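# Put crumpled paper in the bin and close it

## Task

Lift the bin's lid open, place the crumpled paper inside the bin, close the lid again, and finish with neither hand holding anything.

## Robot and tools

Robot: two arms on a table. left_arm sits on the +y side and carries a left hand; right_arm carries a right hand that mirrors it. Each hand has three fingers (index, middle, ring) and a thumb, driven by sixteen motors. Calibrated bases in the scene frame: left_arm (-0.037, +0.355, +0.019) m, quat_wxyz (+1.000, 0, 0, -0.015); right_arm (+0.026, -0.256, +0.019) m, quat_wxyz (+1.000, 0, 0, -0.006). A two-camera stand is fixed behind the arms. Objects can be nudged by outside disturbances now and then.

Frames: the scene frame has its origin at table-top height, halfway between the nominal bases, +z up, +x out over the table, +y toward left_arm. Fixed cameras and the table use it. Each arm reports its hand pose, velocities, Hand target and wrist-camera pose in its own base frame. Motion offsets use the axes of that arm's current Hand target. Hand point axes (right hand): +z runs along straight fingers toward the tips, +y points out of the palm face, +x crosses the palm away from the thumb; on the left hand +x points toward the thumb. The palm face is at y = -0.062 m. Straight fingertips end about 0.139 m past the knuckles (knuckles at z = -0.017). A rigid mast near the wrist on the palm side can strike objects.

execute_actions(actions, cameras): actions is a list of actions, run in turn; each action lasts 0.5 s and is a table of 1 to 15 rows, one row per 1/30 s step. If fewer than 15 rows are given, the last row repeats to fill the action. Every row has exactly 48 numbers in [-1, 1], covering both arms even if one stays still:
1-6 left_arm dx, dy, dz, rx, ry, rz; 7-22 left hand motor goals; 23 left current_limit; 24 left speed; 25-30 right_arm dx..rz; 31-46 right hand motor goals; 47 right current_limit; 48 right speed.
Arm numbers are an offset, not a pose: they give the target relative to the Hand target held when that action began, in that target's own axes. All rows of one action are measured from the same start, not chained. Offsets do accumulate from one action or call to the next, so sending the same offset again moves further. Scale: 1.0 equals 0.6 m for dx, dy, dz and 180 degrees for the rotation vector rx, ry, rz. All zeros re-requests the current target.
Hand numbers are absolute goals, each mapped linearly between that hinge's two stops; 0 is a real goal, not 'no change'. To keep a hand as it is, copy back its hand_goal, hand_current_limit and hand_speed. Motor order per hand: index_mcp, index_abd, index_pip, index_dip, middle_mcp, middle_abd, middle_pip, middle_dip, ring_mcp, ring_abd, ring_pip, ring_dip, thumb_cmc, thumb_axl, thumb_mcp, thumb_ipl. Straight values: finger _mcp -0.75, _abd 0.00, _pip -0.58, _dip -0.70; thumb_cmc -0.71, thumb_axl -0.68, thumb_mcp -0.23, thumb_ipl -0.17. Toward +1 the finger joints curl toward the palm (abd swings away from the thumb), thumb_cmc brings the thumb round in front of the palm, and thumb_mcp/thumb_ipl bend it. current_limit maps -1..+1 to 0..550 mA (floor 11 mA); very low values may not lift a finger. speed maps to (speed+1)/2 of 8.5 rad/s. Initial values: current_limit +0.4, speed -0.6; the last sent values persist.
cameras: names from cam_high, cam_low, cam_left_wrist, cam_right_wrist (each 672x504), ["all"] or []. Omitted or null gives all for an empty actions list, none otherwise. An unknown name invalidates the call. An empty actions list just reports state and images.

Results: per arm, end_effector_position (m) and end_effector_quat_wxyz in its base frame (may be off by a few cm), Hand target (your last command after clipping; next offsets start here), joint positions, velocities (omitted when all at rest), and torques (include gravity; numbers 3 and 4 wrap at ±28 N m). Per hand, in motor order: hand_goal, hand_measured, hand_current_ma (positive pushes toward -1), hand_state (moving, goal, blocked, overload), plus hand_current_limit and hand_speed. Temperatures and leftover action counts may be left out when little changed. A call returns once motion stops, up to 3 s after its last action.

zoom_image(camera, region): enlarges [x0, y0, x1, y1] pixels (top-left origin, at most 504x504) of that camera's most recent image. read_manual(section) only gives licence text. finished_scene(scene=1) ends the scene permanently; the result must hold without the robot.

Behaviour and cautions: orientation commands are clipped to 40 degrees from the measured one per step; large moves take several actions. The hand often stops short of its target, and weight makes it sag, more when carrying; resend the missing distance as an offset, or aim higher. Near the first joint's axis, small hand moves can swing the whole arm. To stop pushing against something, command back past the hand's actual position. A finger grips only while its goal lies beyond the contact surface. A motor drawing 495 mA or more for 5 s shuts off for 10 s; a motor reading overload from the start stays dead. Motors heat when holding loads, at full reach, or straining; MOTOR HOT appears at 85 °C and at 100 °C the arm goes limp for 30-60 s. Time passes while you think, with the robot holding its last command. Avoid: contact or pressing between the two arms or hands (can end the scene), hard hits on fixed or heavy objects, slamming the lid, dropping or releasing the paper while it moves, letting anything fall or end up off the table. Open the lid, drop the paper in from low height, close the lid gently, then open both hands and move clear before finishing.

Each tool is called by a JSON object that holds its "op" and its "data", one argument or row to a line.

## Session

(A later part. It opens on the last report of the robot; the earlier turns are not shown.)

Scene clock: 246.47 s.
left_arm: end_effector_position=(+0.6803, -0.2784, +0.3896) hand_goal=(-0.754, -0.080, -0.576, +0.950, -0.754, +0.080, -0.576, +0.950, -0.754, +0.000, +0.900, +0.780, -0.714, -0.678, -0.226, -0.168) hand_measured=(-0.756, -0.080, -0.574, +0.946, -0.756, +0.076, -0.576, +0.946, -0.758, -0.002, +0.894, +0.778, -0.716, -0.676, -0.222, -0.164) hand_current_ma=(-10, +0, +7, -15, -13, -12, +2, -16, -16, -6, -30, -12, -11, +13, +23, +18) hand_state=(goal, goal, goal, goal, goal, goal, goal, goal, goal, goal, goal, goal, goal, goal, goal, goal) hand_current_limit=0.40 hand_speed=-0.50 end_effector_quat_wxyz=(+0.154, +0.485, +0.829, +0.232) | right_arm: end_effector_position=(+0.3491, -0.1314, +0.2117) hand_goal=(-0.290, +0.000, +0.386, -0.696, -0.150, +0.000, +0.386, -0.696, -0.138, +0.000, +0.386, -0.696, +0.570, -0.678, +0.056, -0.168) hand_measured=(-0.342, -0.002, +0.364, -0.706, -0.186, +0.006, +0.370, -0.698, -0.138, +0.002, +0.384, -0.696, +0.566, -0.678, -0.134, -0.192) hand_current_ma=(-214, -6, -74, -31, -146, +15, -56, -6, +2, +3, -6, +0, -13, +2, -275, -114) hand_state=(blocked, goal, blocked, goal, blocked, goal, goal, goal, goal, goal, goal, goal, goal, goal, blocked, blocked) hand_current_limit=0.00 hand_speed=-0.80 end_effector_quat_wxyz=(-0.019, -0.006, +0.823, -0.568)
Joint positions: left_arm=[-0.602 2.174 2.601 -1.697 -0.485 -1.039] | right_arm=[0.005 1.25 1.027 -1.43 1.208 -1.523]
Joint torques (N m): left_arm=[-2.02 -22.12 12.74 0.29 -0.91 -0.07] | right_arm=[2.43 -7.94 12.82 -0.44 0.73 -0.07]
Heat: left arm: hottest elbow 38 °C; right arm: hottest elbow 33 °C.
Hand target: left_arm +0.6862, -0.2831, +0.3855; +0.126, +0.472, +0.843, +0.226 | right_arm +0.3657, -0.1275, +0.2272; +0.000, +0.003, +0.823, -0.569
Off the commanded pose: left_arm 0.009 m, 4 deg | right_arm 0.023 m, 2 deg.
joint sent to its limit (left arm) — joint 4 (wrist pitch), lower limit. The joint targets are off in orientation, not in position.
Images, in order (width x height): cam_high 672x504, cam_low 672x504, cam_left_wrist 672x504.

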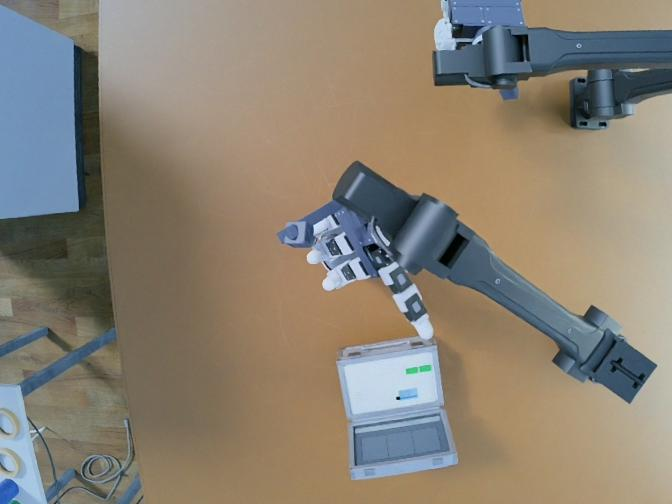

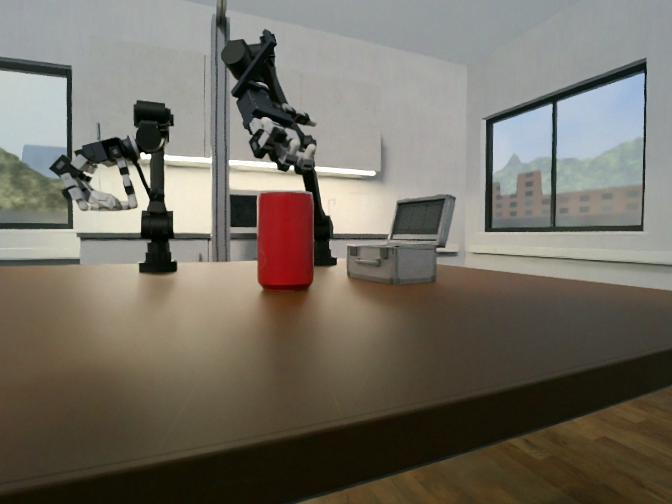

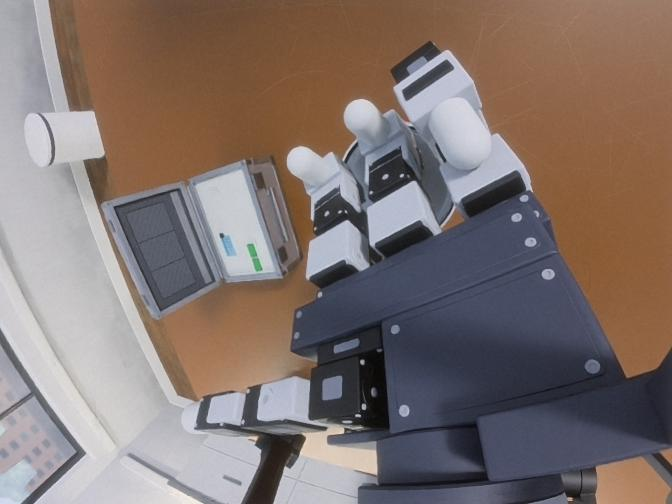

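{"op": "execute_actions", "data": {
  "actions": [
    [[0.095,-0.026,-0.073,0,0,0,-0.754,-0.08,-0.576,0.95,-0.754,0.08,-0.576,0.95,-0.754,0,0.9,0.78,-0.714,-0.678,-0.226,-0.168,0.4,-0.5,0,0.0935,0.0353,0,0,0,-0.29,0,0.387,-0.696,-0.15,0,0.387,-0.696,-0.137,0,0.387,-0.696,0.571,-0.678,0.056,-0.168,0.0,-0.8]],
    [[0.095,-0.026,-0.073,0,0,0,-0.754,-0.08,-0.576,0.95,-0.754,0.08,-0.576,0.95,-0.754,0,0.9,0.78,-0.714,-0.678,-0.226,-0.168,0.4,-0.5,0,0.0935,0.0353,0,0,0,-0.29,0,0.387,-0.696,-0.15,0,0.387,-0.696,-0.137,0,0.387,-0.696,0.571,-0.678,0.056,-0.168,0.0,-0.8]],
    [[0,0,0,0,0,0,-0.754,-0.08,-0.576,0.95,-0.754,0.08,-0.576,0.95,-0.754,0,0.9,0.78,-0.714,-0.678,-0.226,-0.168,0.4,-0.5,0,0.0935,0.0353,0,0,0,-0.29,0,0.387,-0.696,-0.15,0,0.387,-0.696,-0.137,0,0.387,-0.696,0.571,-0.678,0.056,-0.168,0.0,-0.8]]
  ],
  "cameras": ["cam_high","cam_low"]
}}

{"op": "zoom_image", "data": {
  "camera": "cam_low",
  "region": [20, 170, 180, 300]
}}

{"op": "zoom_image", "data": {
  "camera": "cam_high",
  "region": [290, 180, 410, 300]
}}

Scene clock: 254.50 s.
left_arm: end_effector_position=(+0.5689, -0.2199, +0.4504) hand_goal=(-0.754, -0.080, -0.576, +0.950, -0.754, +0.080, -0.576, +0.950, -0.754, +0.000, +0.900, +0.780, -0.714, -0.678, -0.226, -0.168) hand_measured=(-0.756, -0.080, -0.574, +0.946, -0.756, +0.078, -0.576, +0.946, -0.758, -0.002, +0.894, +0.778, -0.716, -0.676, -0.222, -0.164) hand_current_ma=(-10, +0, +7, -15, -13, -10, +2, -16, -16, -6, -29, -12, -11, +13, +23, +18) hand_state=(goal, goal, goal, goal, goal, goal, goal, goal, goal, goal, goal, goal, goal, goal, goal, goal) hand_current_limit=0.40 hand_speed=-0.50 end_effector_quat_wxyz=(+0.143, +0.472, +0.840, +0.227) | right_arm: end_effector_position=(+0.3628, -0.1299, +0.0468) hand_goal=(-0.290, +0.000, +0.386, -0.696, -0.150, +0.000, +0.386, -0.696, -0.138, +0.000, +0.386, -0.696, +0.570, -0.678, +0.056, -0.168) hand_measured=(-0.342, -0.002, +0.364, -0.706, -0.186, +0.006, +0.370, -0.698, -0.138, +0.002, +0.384, -0.696, +0.566, -0.678, -0.134, -0.192) hand_current_ma=(-214, -6, -74, -31, -146, +15, -56, -6, +2, +3, -6, +0, -13, +2, -275, -114) hand_state=(blocked, goal, blocked, goal, blocked, goal, goal, goal, goal, goal, goal, goal, goal, goal, blocked, blocked) hand_current_limit=0.00 hand_speed=-0.80 end_effector_quat_wxyz=(-0.004, +0.008, +0.823, -0.568)
Joint positions: left_arm=[-0.629 1.792 2.174 -1.699 -0.486 -1.112] | right_arm=[0.009 1.493 0.772 -0.919 1.208 -1.494]
Joint torques (N m): left_arm=[-2.67 -18.55 8.69 0.28 -0.89 -0.05] | right_arm=[1.85 -9.76 7.1 0.34 0.74 -0.25]
Heat: left arm: hottest elbow 38 °C; right arm: hottest elbow 33 °C.
Hand target: left_arm +0.5662, -0.2231, +0.4457; +0.126, +0.472, +0.843, +0.226 | right_arm +0.3664, -0.1275, +0.0473; +0.000, +0.004, +0.823, -0.569
Off the commanded pose: left_arm 0.006 m, 2 deg | right_arm 0.004 m, 1 deg.
joint sent to its limit (left arm) — joint 4 (wrist pitch), lower limit. The joint targets still meet the commanded pose.
Images, in order (width x height): cam_high 672x504, cam_low 672x504.

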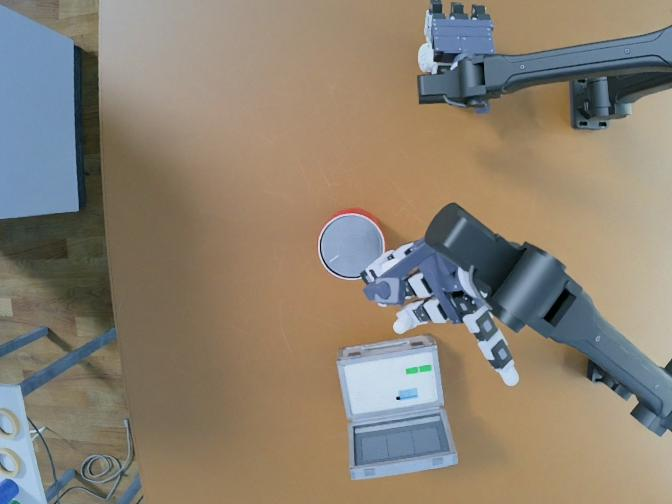

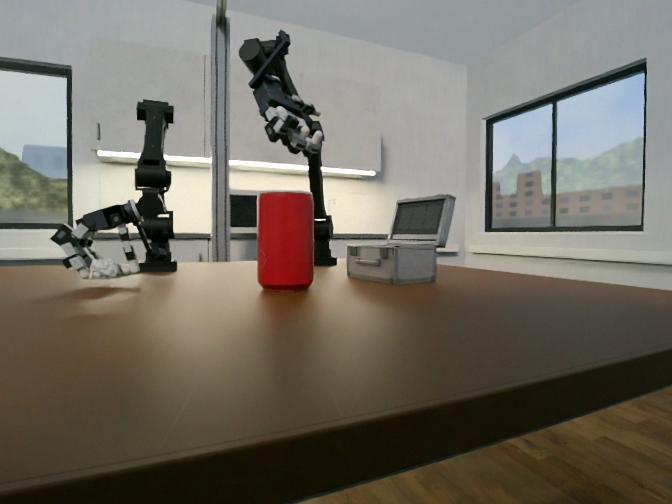

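Scaled by 3.150 from the camera's 672x504 image, which has a finer 960x720 frame.

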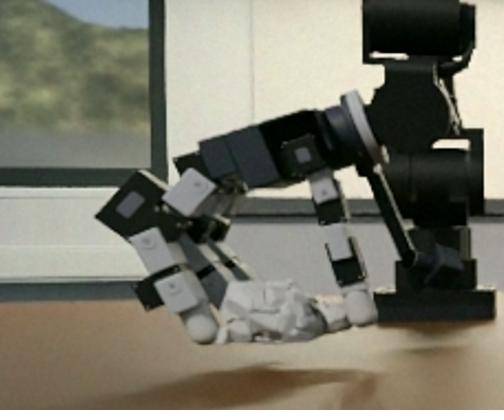

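Scaled by 4.200 from the camera's 672x504 image, which has a finer 960x720 frame.

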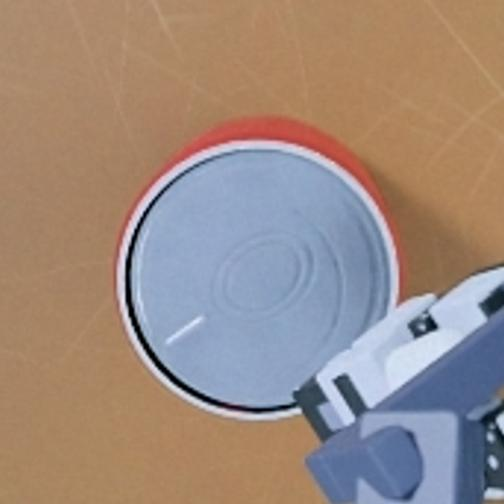

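{"op": "execute_actions", "data": {
  "actions": [
    [[0,0,0,0,0,0,-0.754,-0.08,-0.576,0.95,-0.754,0.08,-0.576,0.95,-0.754,0,0.9,0.78,-0.714,-0.678,-0.226,-0.168,0.4,-0.5,0,0.0265,0.01,0,0,0,-0.29,0,0.387,-0.696,-0.15,0,0.387,-0.696,-0.137,0,0.387,-0.696,0.571,-0.678,0.056,-0.168,0.0,-0.8]],
    [[0,0,0,0,0,0,-0.754,-0.08,-0.576,0.95,-0.754,0.08,-0.576,0.95,-0.754,0,0.9,0.78,-0.714,-0.678,-0.226,-0.168,0.4,-0.5,0,0,0,0,0,0,-0.4,0,0.387,-0.696,-0.3,0,0.387,-0.696,-0.3,0,0.387,-0.696,0.571,-0.678,-0.16,-0.168,0.0,-0.9]],
    [[0,0,0,0,0,0,-0.754,-0.08,-0.576,0.95,-0.754,0.08,-0.576,0.95,-0.754,0,0.9,0.78,-0.714,-0.678,-0.226,-0.168,0.4,-0.5,0,0,0,0,0,0,-0.616,0,0.387,-0.696,-0.616,0,0.387,-0.696,-0.616,0,0.387,-0.696,0.571,-0.678,-0.2,-0.168,0.0,-0.8]]
  ],
  "cameras": ["cam_high","cam_low","cam_right_wrist"]
}}

{"op": "zoom_image", "data": {
  "camera": "cam_low",
  "region": [20, 170, 180, 300]
}}

Scene clock: 259.60 s.
left_arm: end_effector_position=(+0.5689, -0.2199, +0.4504) hand_goal=(-0.754, -0.080, -0.576, +0.950, -0.754, +0.080, -0.576, +0.950, -0.754, +0.000, +0.900, +0.780, -0.714, -0.678, -0.226, -0.168) hand_measured=(-0.756, -0.080, -0.574, +0.946, -0.756, +0.078, -0.576, +0.946, -0.758, -0.002, +0.894, +0.778, -0.716, -0.676, -0.222, -0.164) hand_current_ma=(-10, +0, +7, -15, -13, -10, +2, -16, -16, -6, -29, -12, -11, +13, +23, +18) hand_state=(goal, goal, goal, goal, goal, goal, goal, goal, goal, goal, goal, goal, goal, goal, goal, goal) hand_current_limit=0.40 hand_speed=-0.50 end_effector_quat_wxyz=(+0.143, +0.472, +0.840, +0.227) | right_arm: end_effector_position=(+0.3666, -0.1299, +0.0346) hand_goal=(-0.616, +0.000, +0.386, -0.696, -0.616, +0.000, +0.386, -0.696, -0.616, +0.000, +0.386, -0.696, +0.570, -0.678, -0.200, -0.168) hand_measured=(-0.600, -0.002, +0.384, -0.698, -0.600, +0.004, +0.382, -0.698, -0.598, +0.002, +0.384, -0.696, +0.568, -0.678, -0.194, -0.170) hand_current_ma=(+59, -6, -7, -7, +56, +7, -9, -6, +67, +3, -6, +0, -7, +2, +21, -6) hand_state=(goal, goal, goal, goal, goal, goal, goal, goal, goal, goal, goal, goal, goal, goal, goal, goal) hand_current_limit=0.00 hand_speed=-0.80 end_effector_quat_wxyz=(+0.003, +0.012, +0.823, -0.568)
Joint positions: left_arm=[-0.629 1.792 2.174 -1.699 -0.486 -1.112] | right_arm=[0.009 1.521 0.76 -0.862 1.208 -1.496]
Joint torques (N m): left_arm=[-2.49 -18.73 8.68 0.24 -0.87 -0.06] | right_arm=[2.02 -9.58 6.61 0.35 0.79 -0.27]
Heat: left arm: hottest elbow 37 °C; right arm: hottest elbow 32 °C.
Hand target: left_arm +0.5662, -0.2232, +0.4457; +0.126, +0.472, +0.843, +0.226 | right_arm +0.3664, -0.1275, +0.0302; +0.000, +0.003, +0.823, -0.569
Off the commanded pose: left_arm 0.006 m, 2 deg | right_arm 0.005 m, 1 deg.
joint sent to its limit (left arm) — joint 4 (wrist pitch), lower limit. The joint targets still meet the commanded pose.
Images, in order (width x height): cam_high 672x504, cam_low 672x504, cam_right_wrist 672x504.

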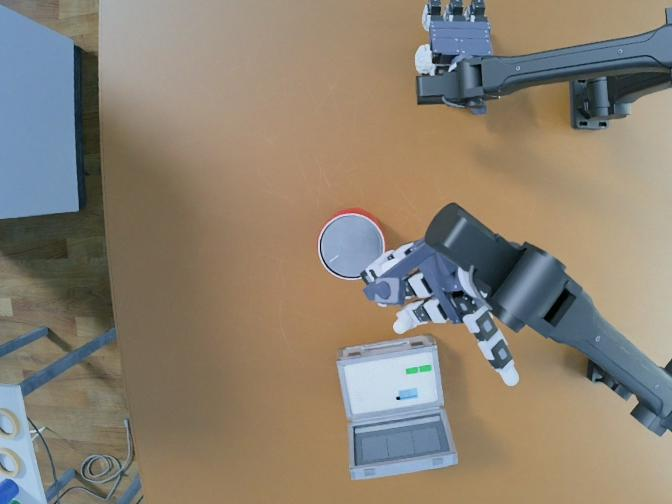

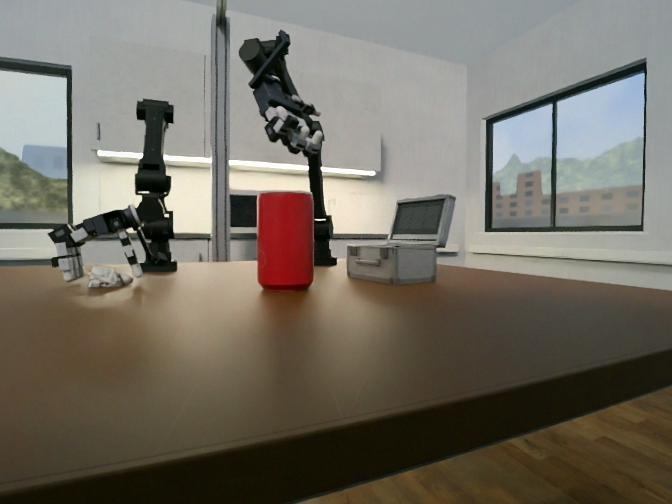

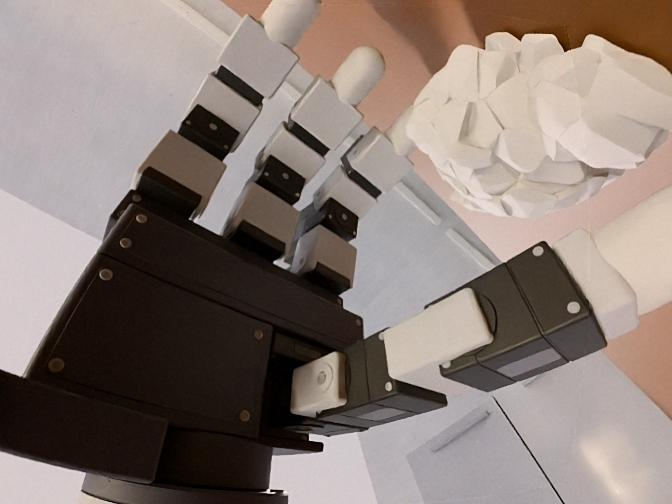

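Scaled by 3.150 from the camera's 672x504 image, which has a finer 960x720 frame.

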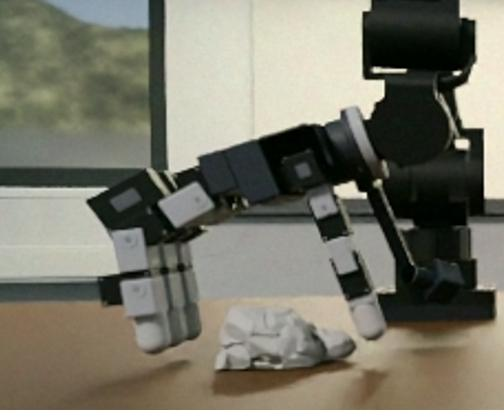

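{"op": "execute_actions", "data": {
  "actions": [
    [[0,0,0,0,0,0,-0.754,-0.08,-0.576,0.95,-0.754,0.08,-0.576,0.95,-0.754,0,0.9,0.78,-0.714,-0.678,-0.226,-0.168,0.4,-0.5,0,-0.117,-0.0443,0,0,0,-0.616,0,0.387,-0.696,-0.616,0,0.387,-0.696,-0.616,0,0.387,-0.696,0.571,-0.678,-0.2,-0.168,0.4,-0.6]],
    [[0,0,0,0,0,0,-0.754,-0.08,-0.576,0.95,-0.754,0.08,-0.576,0.95,-0.754,0,0.9,0.78,-0.714,-0.678,-0.226,-0.168,0.4,-0.5,0,-0.117,-0.0443,0,0,0,-0.616,0,0.387,-0.696,-0.616,0,0.387,-0.696,-0.616,0,0.387,-0.696,0.571,-0.678,-0.2,-0.168,0.4,-0.6]],
    [[0,0,0,0,0,0,-0.754,-0.08,-0.576,0.95,-0.754,0.08,-0.576,0.95,-0.754,0,0.9,0.78,-0.714,-0.678,-0.226,-0.168,0.4,-0.5,-0.0733,0.0162,-0.0902,-0.0599,-0.0866,0.0599,-0.8,0,-0.576,-0.696,-0.8,0,-0.576,-0.696,-0.8,0,-0.576,-0.696,-0.714,-0.678,-0.226,-0.168,0.4,-0.6]],
    [[0,0,0,0,0,0,-0.754,-0.08,-0.576,0.95,-0.754,0.08,-0.576,0.95,-0.754,0,0.9,0.78,-0.714,-0.678,-0.226,-0.168,0.4,-0.5,-0.0885,0.0462,-0.0618,-0.0599,-0.0866,0.0599,-0.8,0,-0.576,-0.696,-0.8,0,-0.576,-0.696,-0.8,0,-0.576,-0.696,-0.714,-0.678,-0.226,-0.168,0.4,-0.6]],
    [[0,0,0,0,0,0,-0.754,-0.08,-0.576,0.95,-0.754,0.08,-0.576,0.95,-0.754,0,0.9,0.78,-0.714,-0.678,-0.226,-0.168,0.4,-0.5,-0.0895,0.0713,-0.0263,-0.0599,-0.0866,0.0599,-0.8,0,-0.576,-0.696,-0.8,0,-0.576,-0.696,-0.8,0,-0.576,-0.696,-0.714,-0.678,-0.226,-0.168,0.4,-0.6]],
    [[0,0,0,0,0,0,-0.754,-0.08,-0.576,0.95,-0.754,0.08,-0.576,0.95,-0.754,0,0.9,0.78,-0.714,-0.678,-0.226,-0.168,0.4,-0.5,-0.0762,0.0887,0.0118,-0.0599,-0.0866,0.0599,-0.8,0,-0.576,-0.696,-0.8,0,-0.576,-0.696,-0.8,0,-0.576,-0.696,-0.714,-0.678,-0.226,-0.168,0.4,-0.6]],
    [[0,0,0,0,0,0,-0.754,-0.08,-0.576,0.95,-0.754,0.08,-0.576,0.95,-0.754,0,0.9,0.78,-0.714,-0.678,-0.226,-0.168,0.4,-0.5,-0.0507,0.0952,0.0468,-0.0599,-0.0866,0.0599,-0.8,0,-0.576,-0.696,-0.8,0,-0.576,-0.696,-0.8,0,-0.576,-0.696,-0.714,-0.678,-0.226,-0.168,0.4,-0.6]]
  ],
  "cameras": ["all"]
}}

Scene clock: 269.67 s.
left_arm: end_effector_position=(+0.5689, -0.2199, +0.4504) hand_goal=(-0.754, -0.080, -0.576, +0.950, -0.754, +0.080, -0.576, +0.950, -0.754, +0.000, +0.900, +0.780, -0.714, -0.678, -0.226, -0.168) hand_measured=(-0.756, -0.080, -0.574, +0.946, -0.756, +0.078, -0.576, +0.946, -0.758, -0.002, +0.894, +0.778, -0.716, -0.676, -0.222, -0.164) hand_current_ma=(-10, +0, +7, -15, -13, -10, +2, -16, -16, -6, -29, -12, -11, +13, +23, +18) hand_state=(goal, goal, goal, goal, goal, goal, goal, goal, goal, goal, goal, goal, goal, goal, goal, goal) hand_current_limit=0.40 hand_speed=-0.50 end_effector_quat_wxyz=(+0.143, +0.472, +0.840, +0.227) | right_arm: end_effector_position=(+0.5728, +0.1365, +0.2087) hand_goal=(-0.800, +0.000, -0.576, -0.696, -0.800, +0.000, -0.576, -0.696, -0.800, +0.000, -0.576, -0.696, -0.714, -0.678, -0.226, -0.168) hand_measured=(-0.798, +0.002, -0.574, -0.698, -0.798, +0.002, -0.572, -0.698, -0.798, +0.002, -0.574, -0.696, -0.710, -0.678, -0.222, -0.170) hand_current_ma=(+8, +6, +7, -6, +6, +6, +8, -6, +6, +7, +7, +0, +8, +2, +12, -4) hand_state=(goal, goal, goal, goal, goal, goal, goal, goal, goal, goal, goal, goal, goal, goal, goal, goal) hand_current_limit=0.40 hand_speed=-0.60 end_effector_quat_wxyz=(+0.689, -0.003, +0.725, -0.010)
Joint positions: left_arm=[-0.629 1.792 2.174 -1.699 -0.486 -1.112] | right_arm=[0.133 1.598 0.664 0.884 0.143 -1.582]
Joint torques (N m): left_arm=[-2.55 -18.67 8.69 0.27 -0.89 -0.05] | right_arm=[1.67 -12.63 10.82 2.89 -0.14 0.03]
Heat: left arm: hottest elbow 36 °C; right arm: hottest elbow 31 °C.
Hand target: left_arm +0.5662, -0.2232, +0.4457; +0.126, +0.472, +0.843, +0.226 | right_arm +0.5877, +0.1416, +0.2313; +0.709, +0.002, +0.705, -0.001
Off the commanded pose: left_arm 0.006 m, 2 deg | right_arm 0.028 m, 3 deg.
joint sent to its limit (left arm) — joint 4 (wrist pitch), lower limit. The joint targets still meet the commanded pose.

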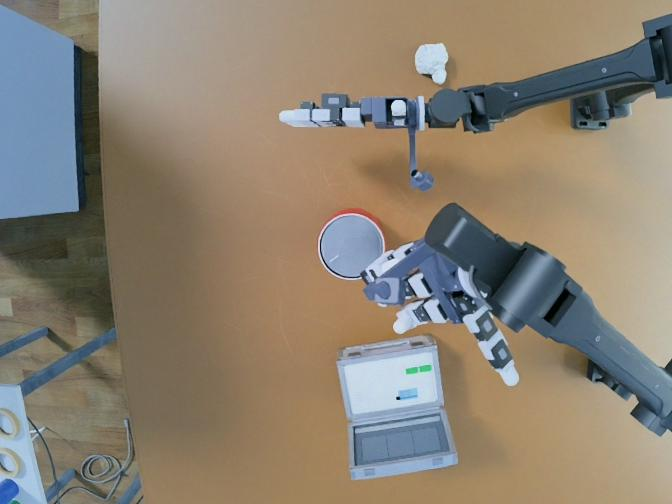

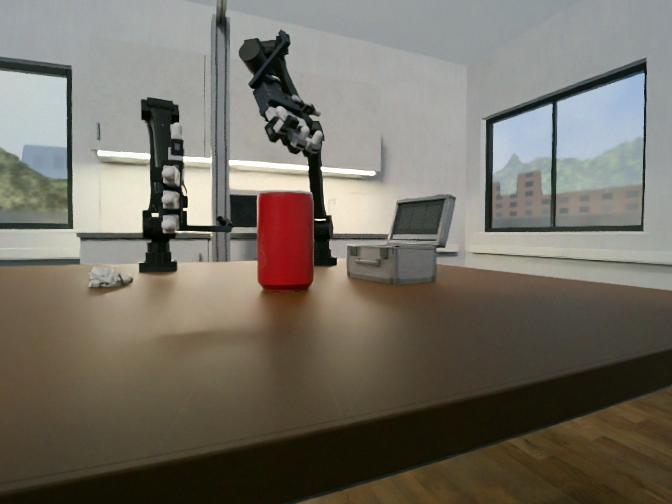

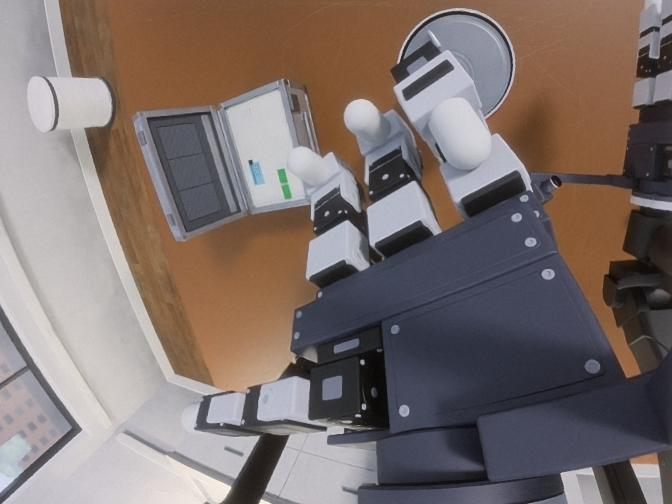

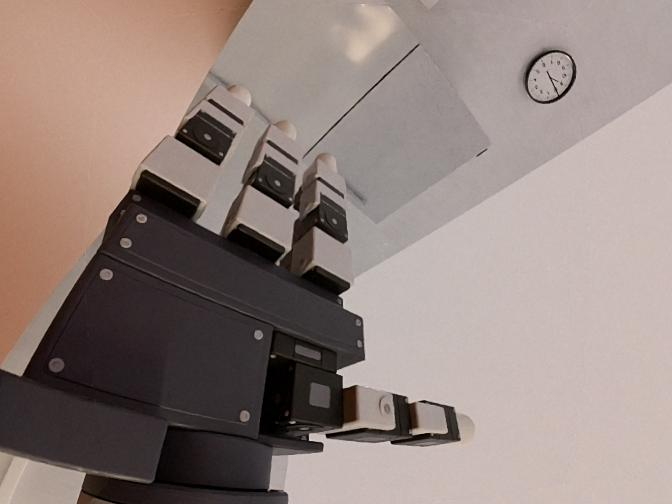

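{"op": "execute_actions", "data": {
  "actions": []
}}

Scene clock: 272.80 s.
left_arm: end_effector_position=(+0.5689, -0.2199, +0.4504) hand_goal=(-0.754, -0.080, -0.576, +0.950, -0.754, +0.080, -0.576, +0.950, -0.754, +0.000, +0.900, +0.780, -0.714, -0.678, -0.226, -0.168) hand_measured=(-0.756, -0.080, -0.574, +0.946, -0.756, +0.078, -0.576, +0.946, -0.758, -0.002, +0.894, +0.778, -0.716, -0.676, -0.222, -0.164) hand_current_ma=(-10, +0, +7, -15, -13, -10, +2, -16, -16, -6, -29, -12, -11, +13, +23, +18) hand_state=(goal, goal, goal, goal, goal, goal, goal, goal, goal, goal, goal, goal, goal, goal, goal, goal) hand_current_limit=0.40 hand_speed=-0.50 end_effector_quat_wxyz=(+0.143, +0.472, +0.840, +0.227) | right_arm: end_effector_position=(+0.5728, +0.1365, +0.2087) hand_goal=(-0.800, +0.000, -0.576, -0.696, -0.800, +0.000, -0.576, -0.696, -0.800, +0.000, -0.576, -0.696, -0.714, -0.678, -0.226, -0.168) hand_measured=(-0.798, +0.002, -0.574, -0.698, -0.798, +0.002, -0.572, -0.698, -0.798, +0.002, -0.574, -0.696, -0.710, -0.678, -0.222, -0.170) hand_current_ma=(+8, +6, +7, -6, +6, +6, +8, -6, +6, +7, +7, +0, +8, +2, +12, -4) hand_state=(goal, goal, goal, goal, goal, goal, goal, goal, goal, goal, goal, goal, goal, goal, goal, goal) hand_current_limit=0.40 hand_speed=-0.60 end_effector_quat_wxyz=(+0.689, -0.003, +0.725, -0.010)
Joint positions: left_arm=[-0.629 1.792 2.174 -1.699 -0.486 -1.112] | right_arm=[0.133 1.598 0.664 0.884 0.143 -1.582]
Joint velocities: within noise
Joint torques (N m): left_arm=[-2.61 -18.67 8.72 0.25 -0.88 -0.05] | right_arm=[2.14 -12.86 10.77 2.8 -0.17 0.03]
Motor temperatures (°C): left_arm=[21 27 36 24 24 23] | right_arm=[26 30 30 30 26 21]
Heat: left arm: hottest elbow 36 °C; right arm: hottest shoulder 30 °C.
Hand target: left_arm +0.5662, -0.2232, +0.4457; +0.126, +0.472, +0.843, +0.226 | right_arm +0.5877, +0.1416, +0.2313; +0.709, +0.002, +0.705, -0.001
Off the commanded pose: left_arm 0.006 m, 2 deg | right_arm 0.028 m, 3 deg.

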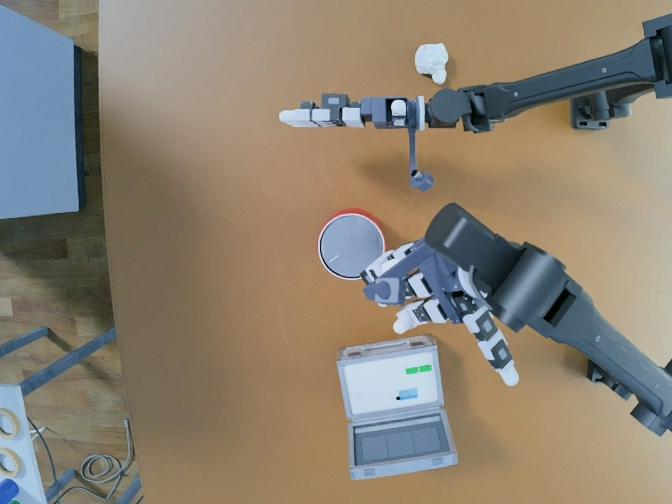

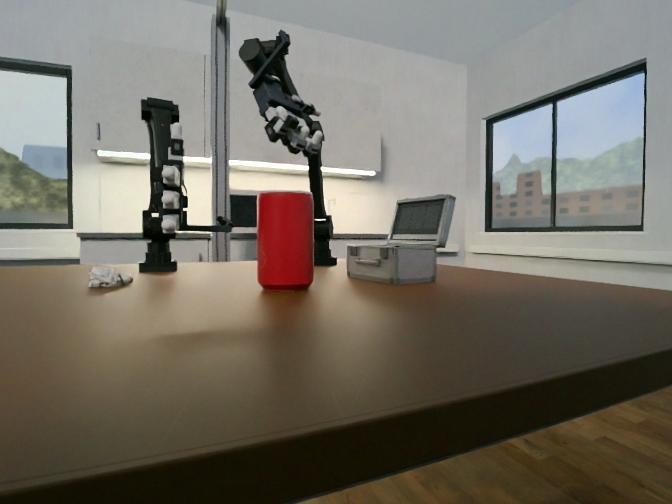

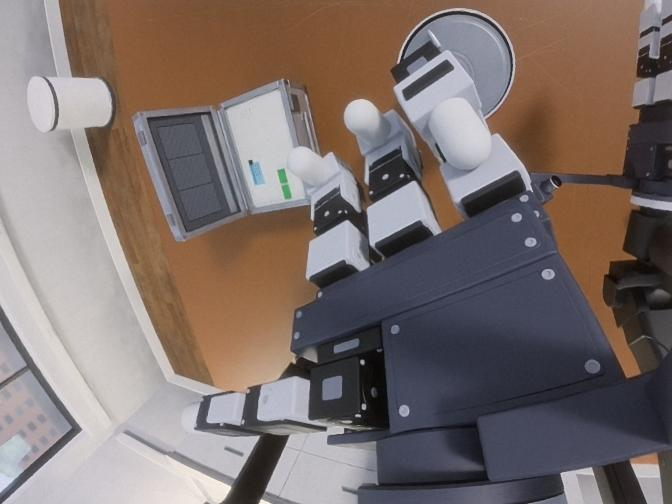

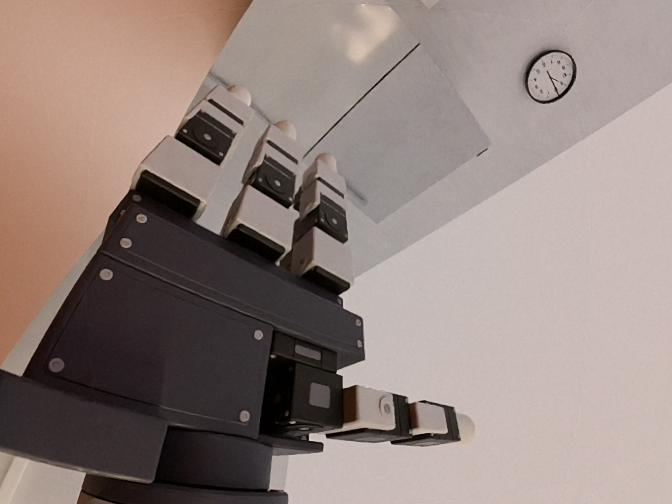

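{"op": "zoom_image", "data": {
  "camera": "cam_high",
  "region": [310, 200, 394, 284]
}}

{"op": "zoom_image", "data": {
  "camera": "cam_left_wrist",
  "region": [380, 0, 540, 120]
}}

Scaled by 6.000 from the camera's 672x504 image, which has a finer 960x720 frame.

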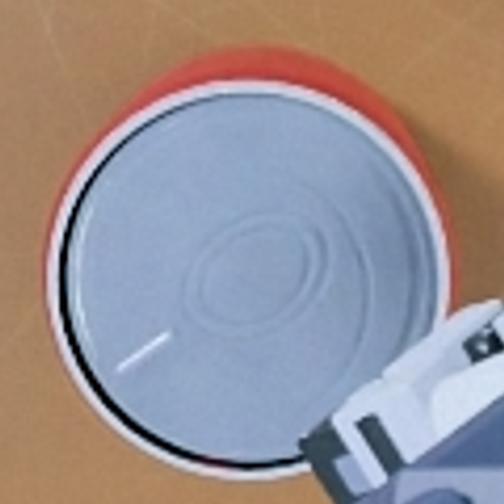

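Scaled by 3.150 from the camera's 672x504 image, which has a finer 960x720 frame.

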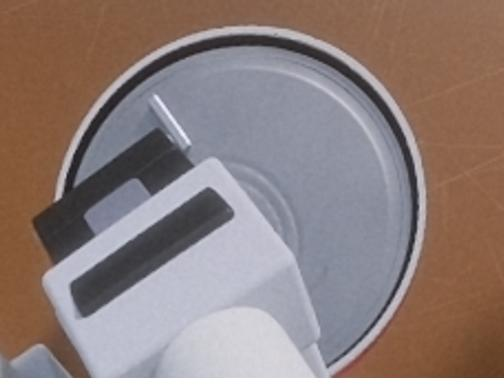

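{"op": "execute_actions", "data": {
  "actions": [
    [[0,0,0,0,0,0,-0.754,-0.08,-0.576,0.95,-0.754,0.08,-0.576,0.95,-0.754,0,0.9,0.78,-0.714,-0.678,-0.226,-0.168,0.4,-0.5,0,0.06,0.055,-0.111,0,0,-0.8,0,-0.576,-0.696,-0.8,0,-0.576,-0.696,-0.8,0,-0.576,-0.696,-0.714,-0.678,-0.226,-0.168,0.4,-0.6]],
    [[0,0,0,0,0,0,-0.754,-0.08,-0.576,0.95,-0.754,0.08,-0.576,0.95,-0.754,0,0.9,0.78,-0.714,-0.678,-0.226,-0.168,0.4,-0.5,0,0.0375,0.0722,-0.111,0,0,-0.8,0,-0.576,-0.696,-0.8,0,-0.576,-0.696,-0.8,0,-0.576,-0.696,-0.714,-0.678,-0.226,-0.168,0.4,-0.6]],
    [[0,0,0,0,0,0,-0.754,-0.08,-0.576,0.95,-0.754,0.08,-0.576,0.95,-0.754,0,0.9,0.78,-0.714,-0.678,-0.226,-0.168,0.4,-0.5,0.07,0,0,0,0,0,-0.8,0,-0.576,-0.696,-0.8,0,-0.576,-0.696,-0.8,0,-0.576,-0.696,-0.714,-0.678,-0.226,-0.168,0.4,-0.6]]
  ],
  "cameras": ["cam_high","cam_low","cam_right_wrist"]
}}

Scene clock: 304.37 s.
left_arm: end_effector_position=(+0.5689, -0.2199, +0.4504) hand_goal=(-0.754, -0.080, -0.576, +0.950, -0.754, +0.080, -0.576, +0.950, -0.754, +0.000, +0.900, +0.780, -0.714, -0.678, -0.226, -0.168) hand_measured=(-0.756, -0.080, -0.574, +0.946, -0.756, +0.078, -0.576, +0.946, -0.758, -0.002, +0.894, +0.778, -0.716, -0.676, -0.222, -0.164) hand_current_ma=(-10, +0, +7, -15, -13, -10, +2, -16, -16, -6, -29, -12, -11, +13, +23, +18) hand_state=(goal, goal, goal, goal, goal, goal, goal, goal, goal, goal, goal, goal, goal, goal, goal, goal) hand_current_limit=0.40 hand_speed=-0.50 end_effector_quat_wxyz=(+0.143, +0.472, +0.840, +0.227) | right_arm: end_effector_position=(+0.6411, +0.2188, +0.1705) hand_goal=(-0.800, +0.000, -0.576, -0.696, -0.800, +0.000, -0.576, -0.696, -0.800, +0.000, -0.576, -0.696, -0.714, -0.678, -0.226, -0.168) hand_measured=(-0.802, +0.002, -0.576, -0.698, -0.802, +0.002, -0.576, -0.698, -0.802, +0.002, -0.576, -0.696, -0.712, -0.678, -0.224, -0.170) hand_current_ma=(-3, +6, +2, -6, -2, +6, +2, -6, -3, +7, +2, +0, +3, +2, +4, -4) hand_state=(goal, goal, goal, goal, goal, goal, goal, goal, goal, goal, goal, goal, goal, goal, goal, goal) hand_current_limit=0.40 hand_speed=-0.60 end_effector_quat_wxyz=(+0.648, -0.241, +0.680, +0.244)
Joint positions: left_arm=[-0.629 1.792 2.174 -1.699 -0.486 -1.112] | right_arm=[0.075 1.999 1.138 0.812 -0.626 -1.58]
Joint torques (N m): left_arm=[-2.61 -18.61 8.72 0.27 -0.87 -0.05] | right_arm=[0.56 -20.48 10.92 2.51 -0.19 0.01]
Heat: left arm: hottest elbow 34 °C; right arm: hottest shoulder 30 °C.
Hand target: left_arm +0.5662, -0.2232, +0.4457; +0.126, +0.472, +0.843, +0.226 | right_arm +0.6543, +0.2133, +0.1897; +0.667, -0.240, +0.663, +0.240
Off the commanded pose: left_arm 0.006 m, 2 deg | right_arm 0.024 m, 3 deg.
joint sent to its limit (left arm) — joint 4 (wrist pitch), lower limit. The joint targets still meet the commanded pose.
Images, in order (width x height): cam_high 672x504, cam_low 672x504, cam_right_wrist 672x504.

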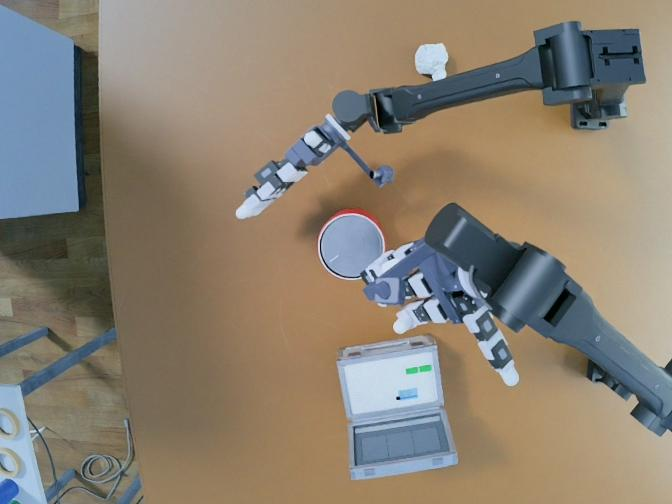

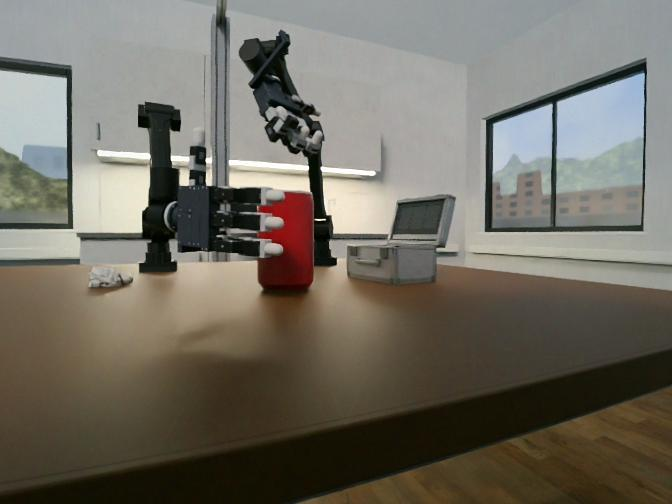

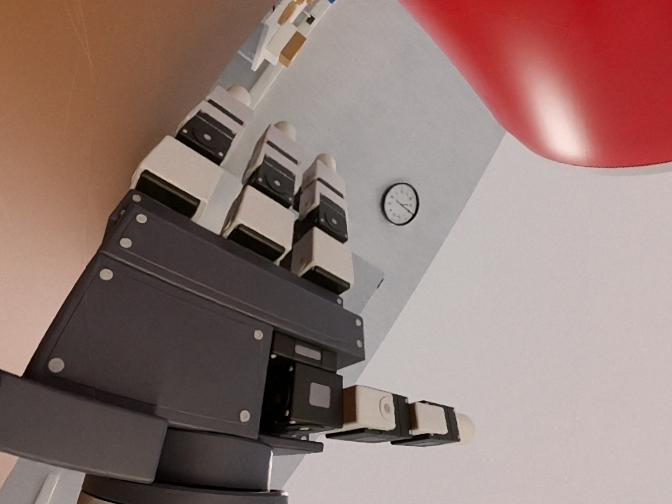

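{"op": "execute_actions", "data": {
  "actions": [
    [[0,0,0,0,0,0,-0.754,-0.08,-0.576,0.95,-0.754,0.08,-0.576,0.95,-0.754,0,0.9,0.78,-0.714,-0.678,-0.226,-0.168,0.4,-0.5,0.0667,0,0.009,0,0,0,-0.754,0,-0.576,-0.696,-0.754,0,-0.576,-0.696,-0.754,0,-0.576,-0.696,-0.714,-0.678,-0.226,-0.168,0.4,-0.6]],
    [[0,0,0,0,0,0,-0.754,-0.08,-0.576,0.95,-0.754,0.08,-0.576,0.95,-0.754,0,0.9,0.78,-0.714,-0.678,-0.226,-0.168,0.4,-0.5,0,0.117,0,0,0,0,-0.754,0,-0.576,-0.696,-0.754,0,-0.576,-0.696,-0.754,0,-0.576,-0.696,-0.714,-0.678,-0.226,-0.168,0.4,-0.6]]
  ],
  "cameras": ["cam_high","cam_low"]
}}

Scene clock: 306.60 s.
left_arm: end_effector_position=(+0.5689, -0.2199, +0.4504) hand_goal=(-0.754, -0.080, -0.576, +0.950, -0.754, +0.080, -0.576, +0.950, -0.754, +0.000, +0.900, +0.780, -0.714, -0.678, -0.226, -0.168) hand_measured=(-0.756, -0.080, -0.574, +0.946, -0.756, +0.078, -0.576, +0.946, -0.758, -0.002, +0.894, +0.778, -0.716, -0.676, -0.222, -0.164) hand_current_ma=(-10, +0, +7, -15, -13, -10, +2, -16, -16, -6, -29, -12, -11, +13, +23, +18) hand_state=(goal, goal, goal, goal, goal, goal, goal, goal, goal, goal, goal, goal, goal, goal, goal, goal) hand_current_limit=0.40 hand_speed=-0.50 end_effector_quat_wxyz=(+0.143, +0.472, +0.840, +0.227) | right_arm: end_effector_position=(+0.6128, +0.2765, +0.1333) hand_goal=(-0.754, +0.000, -0.576, -0.696, -0.754, +0.000, -0.576, -0.696, -0.754, +0.000, -0.576, -0.696, -0.714, -0.678, -0.226, -0.168) hand_measured=(-0.756, +0.002, -0.576, -0.698, -0.754, +0.002, -0.576, -0.698, -0.756, +0.002, -0.576, -0.696, -0.714, -0.678, -0.224, -0.170) hand_current_ma=(-3, +6, +2, -6, -2, +6, +2, -6, -3, +7, +2, +0, +1, +2, +4, -4) hand_state=(goal, goal, goal, goal, goal, goal, goal, goal, goal, goal, goal, goal, goal, goal, goal, goal) hand_current_limit=0.40 hand_speed=-0.60 end_effector_quat_wxyz=(+0.655, -0.244, +0.673, +0.242)
Joint positions: left_arm=[-0.629 1.792 2.174 -1.699 -0.486 -1.112] | right_arm=[0.184 2.053 1.071 0.952 -0.518 -1.58]
Joint torques (N m): left_arm=[-2.49 -18.73 8.72 0.28 -0.88 -0.05] | right_arm=[0.85 -21.89 6.65 2.71 -0.06 0.01]
Heat: left arm: hottest elbow 34 °C; right arm: hottest shoulder 30 °C.
Hand target: left_arm +0.5662, -0.2232, +0.4457; +0.126, +0.472, +0.843, +0.226 | right_arm +0.6139, +0.2709, +0.1497; +0.667, -0.240, +0.663, +0.240
Off the commanded pose: left_arm 0.006 m, 2 deg | right_arm 0.017 m, 2 deg.
joint sent to its limit (left arm) — joint 4 (wrist pitch), lower limit. The joint targets still meet the commanded pose.
Images, in order (width x height): cam_high 672x504, cam_low 672x504.

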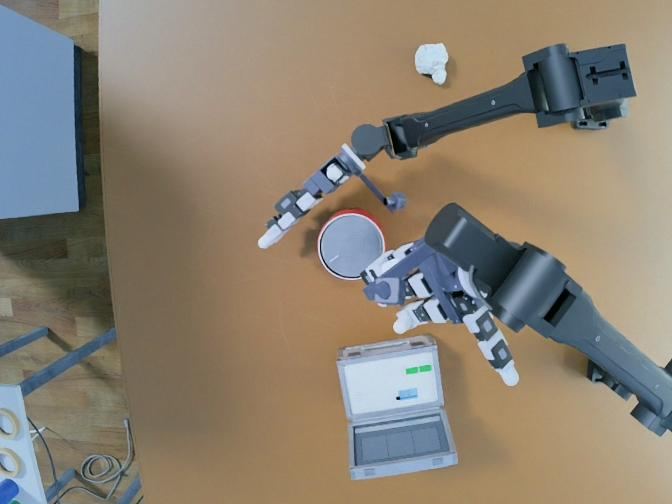

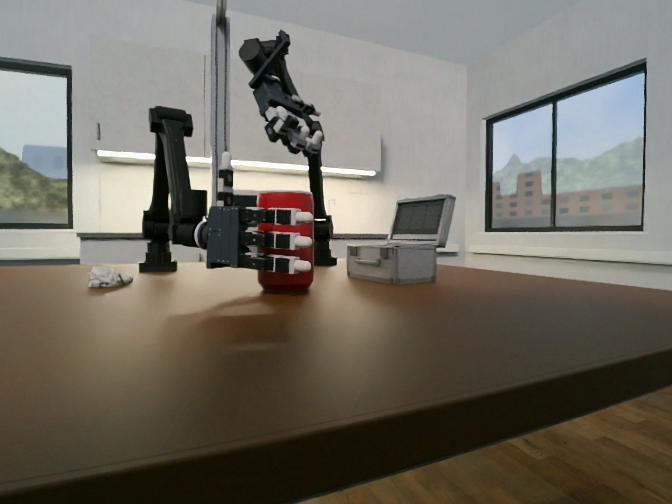

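{"op": "execute_actions", "data": {
  "actions": [
    [[0,0,0,0,0,0,-0.754,-0.08,-0.576,0.95,-0.754,0.08,-0.576,0.95,-0.754,0,0.9,0.78,-0.714,-0.678,-0.226,-0.168,0.4,-0.5,0,0.07,0.008,0,0,0,-0.754,0,-0.576,-0.696,-0.754,0,-0.576,-0.696,-0.754,0,-0.576,-0.696,-0.714,-0.678,-0.226,-0.168,0.4,-0.6]]
  ],
  "cameras": ["cam_high","cam_low"]
}}

{"op": "zoom_image", "data": {
  "camera": "cam_high",
  "region": [250, 130, 430, 300]
}}

Scene clock: 309.10 s.
left_arm: end_effector_position=(+0.5689, -0.2199, +0.4504) hand_goal=(-0.754, -0.080, -0.576, +0.950, -0.754, +0.080, -0.576, +0.950, -0.754, +0.000, +0.900, +0.780, -0.714, -0.678, -0.226, -0.168) hand_measured=(-0.756, -0.080, -0.574, +0.946, -0.756, +0.078, -0.576, +0.946, -0.758, -0.002, +0.894, +0.778, -0.716, -0.676, -0.222, -0.164) hand_current_ma=(-10, +0, +7, -15, -13, -10, +2, -16, -16, -6, -29, -12, -11, +13, +23, +18) hand_state=(goal, goal, goal, goal, goal, goal, goal, goal, goal, goal, goal, goal, goal, goal, goal, goal) hand_current_limit=0.40 hand_speed=-0.50 end_effector_quat_wxyz=(+0.143, +0.472, +0.840, +0.227) | right_arm: end_effector_position=(+0.5917, +0.3079, +0.1336) hand_goal=(-0.754, +0.000, -0.576, -0.696, -0.754, +0.000, -0.576, -0.696, -0.754, +0.000, -0.576, -0.696, -0.714, -0.678, -0.226, -0.168) hand_measured=(-0.754, +0.002, -0.576, -0.698, -0.754, +0.002, -0.576, -0.698, -0.754, +0.002, -0.576, -0.696, -0.714, -0.678, -0.224, -0.170) hand_current_ma=(-2, +6, +2, -6, -1, +6, +2, -6, -2, +7, +2, +0, +1, +2, +4, -4) hand_state=(goal, goal, goal, goal, goal, goal, goal, goal, goal, goal, goal, goal, goal, goal, goal, goal) hand_current_limit=0.40 hand_speed=-0.60 end_effector_quat_wxyz=(+0.656, -0.243, +0.674, +0.239)
Joint positions: left_arm=[-0.629 1.792 2.174 -1.699 -0.486 -1.112] | right_arm=[0.251 2.029 1.023 0.977 -0.444 -1.58]
Joint torques (N m): left_arm=[-2.49 -18.67 8.72 0.31 -0.89 -0.05] | right_arm=[0.67 -21.77 6.46 2.69 -0.1 0]
Heat: left arm: hottest elbow 34 °C; right arm: hottest shoulder 31 °C.
Hand target: left_arm +0.5662, -0.2232, +0.4457; +0.126, +0.472, +0.843, +0.226 | right_arm +0.5908, +0.3062, +0.1496; +0.667, -0.240, +0.663, +0.240
Off the commanded pose: left_arm 0.006 m, 2 deg | right_arm 0.016 m, 2 deg.
joint sent to its limit (left arm) — joint 4 (wrist pitch), lower limit. The joint targets still meet the commanded pose.
Images, in order (width x height): cam_high 672x504, cam_low 672x504.

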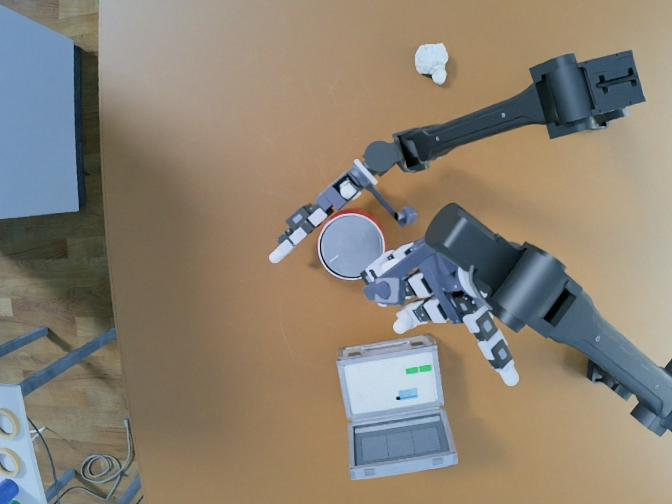

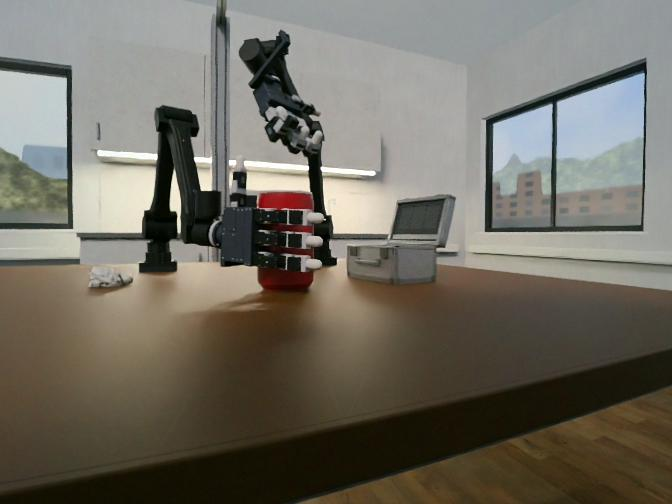

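Scaled by 2.800 from the camera's 672x504 image, which has a finer 960x720 frame.

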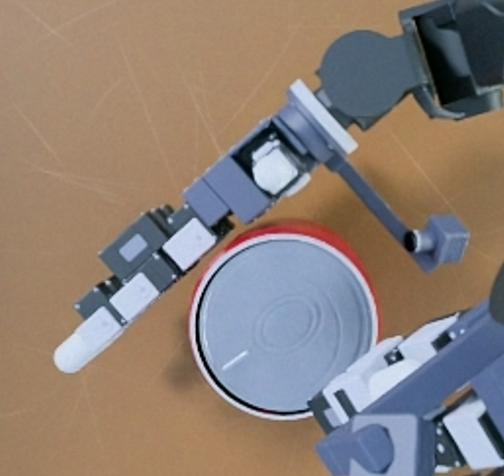

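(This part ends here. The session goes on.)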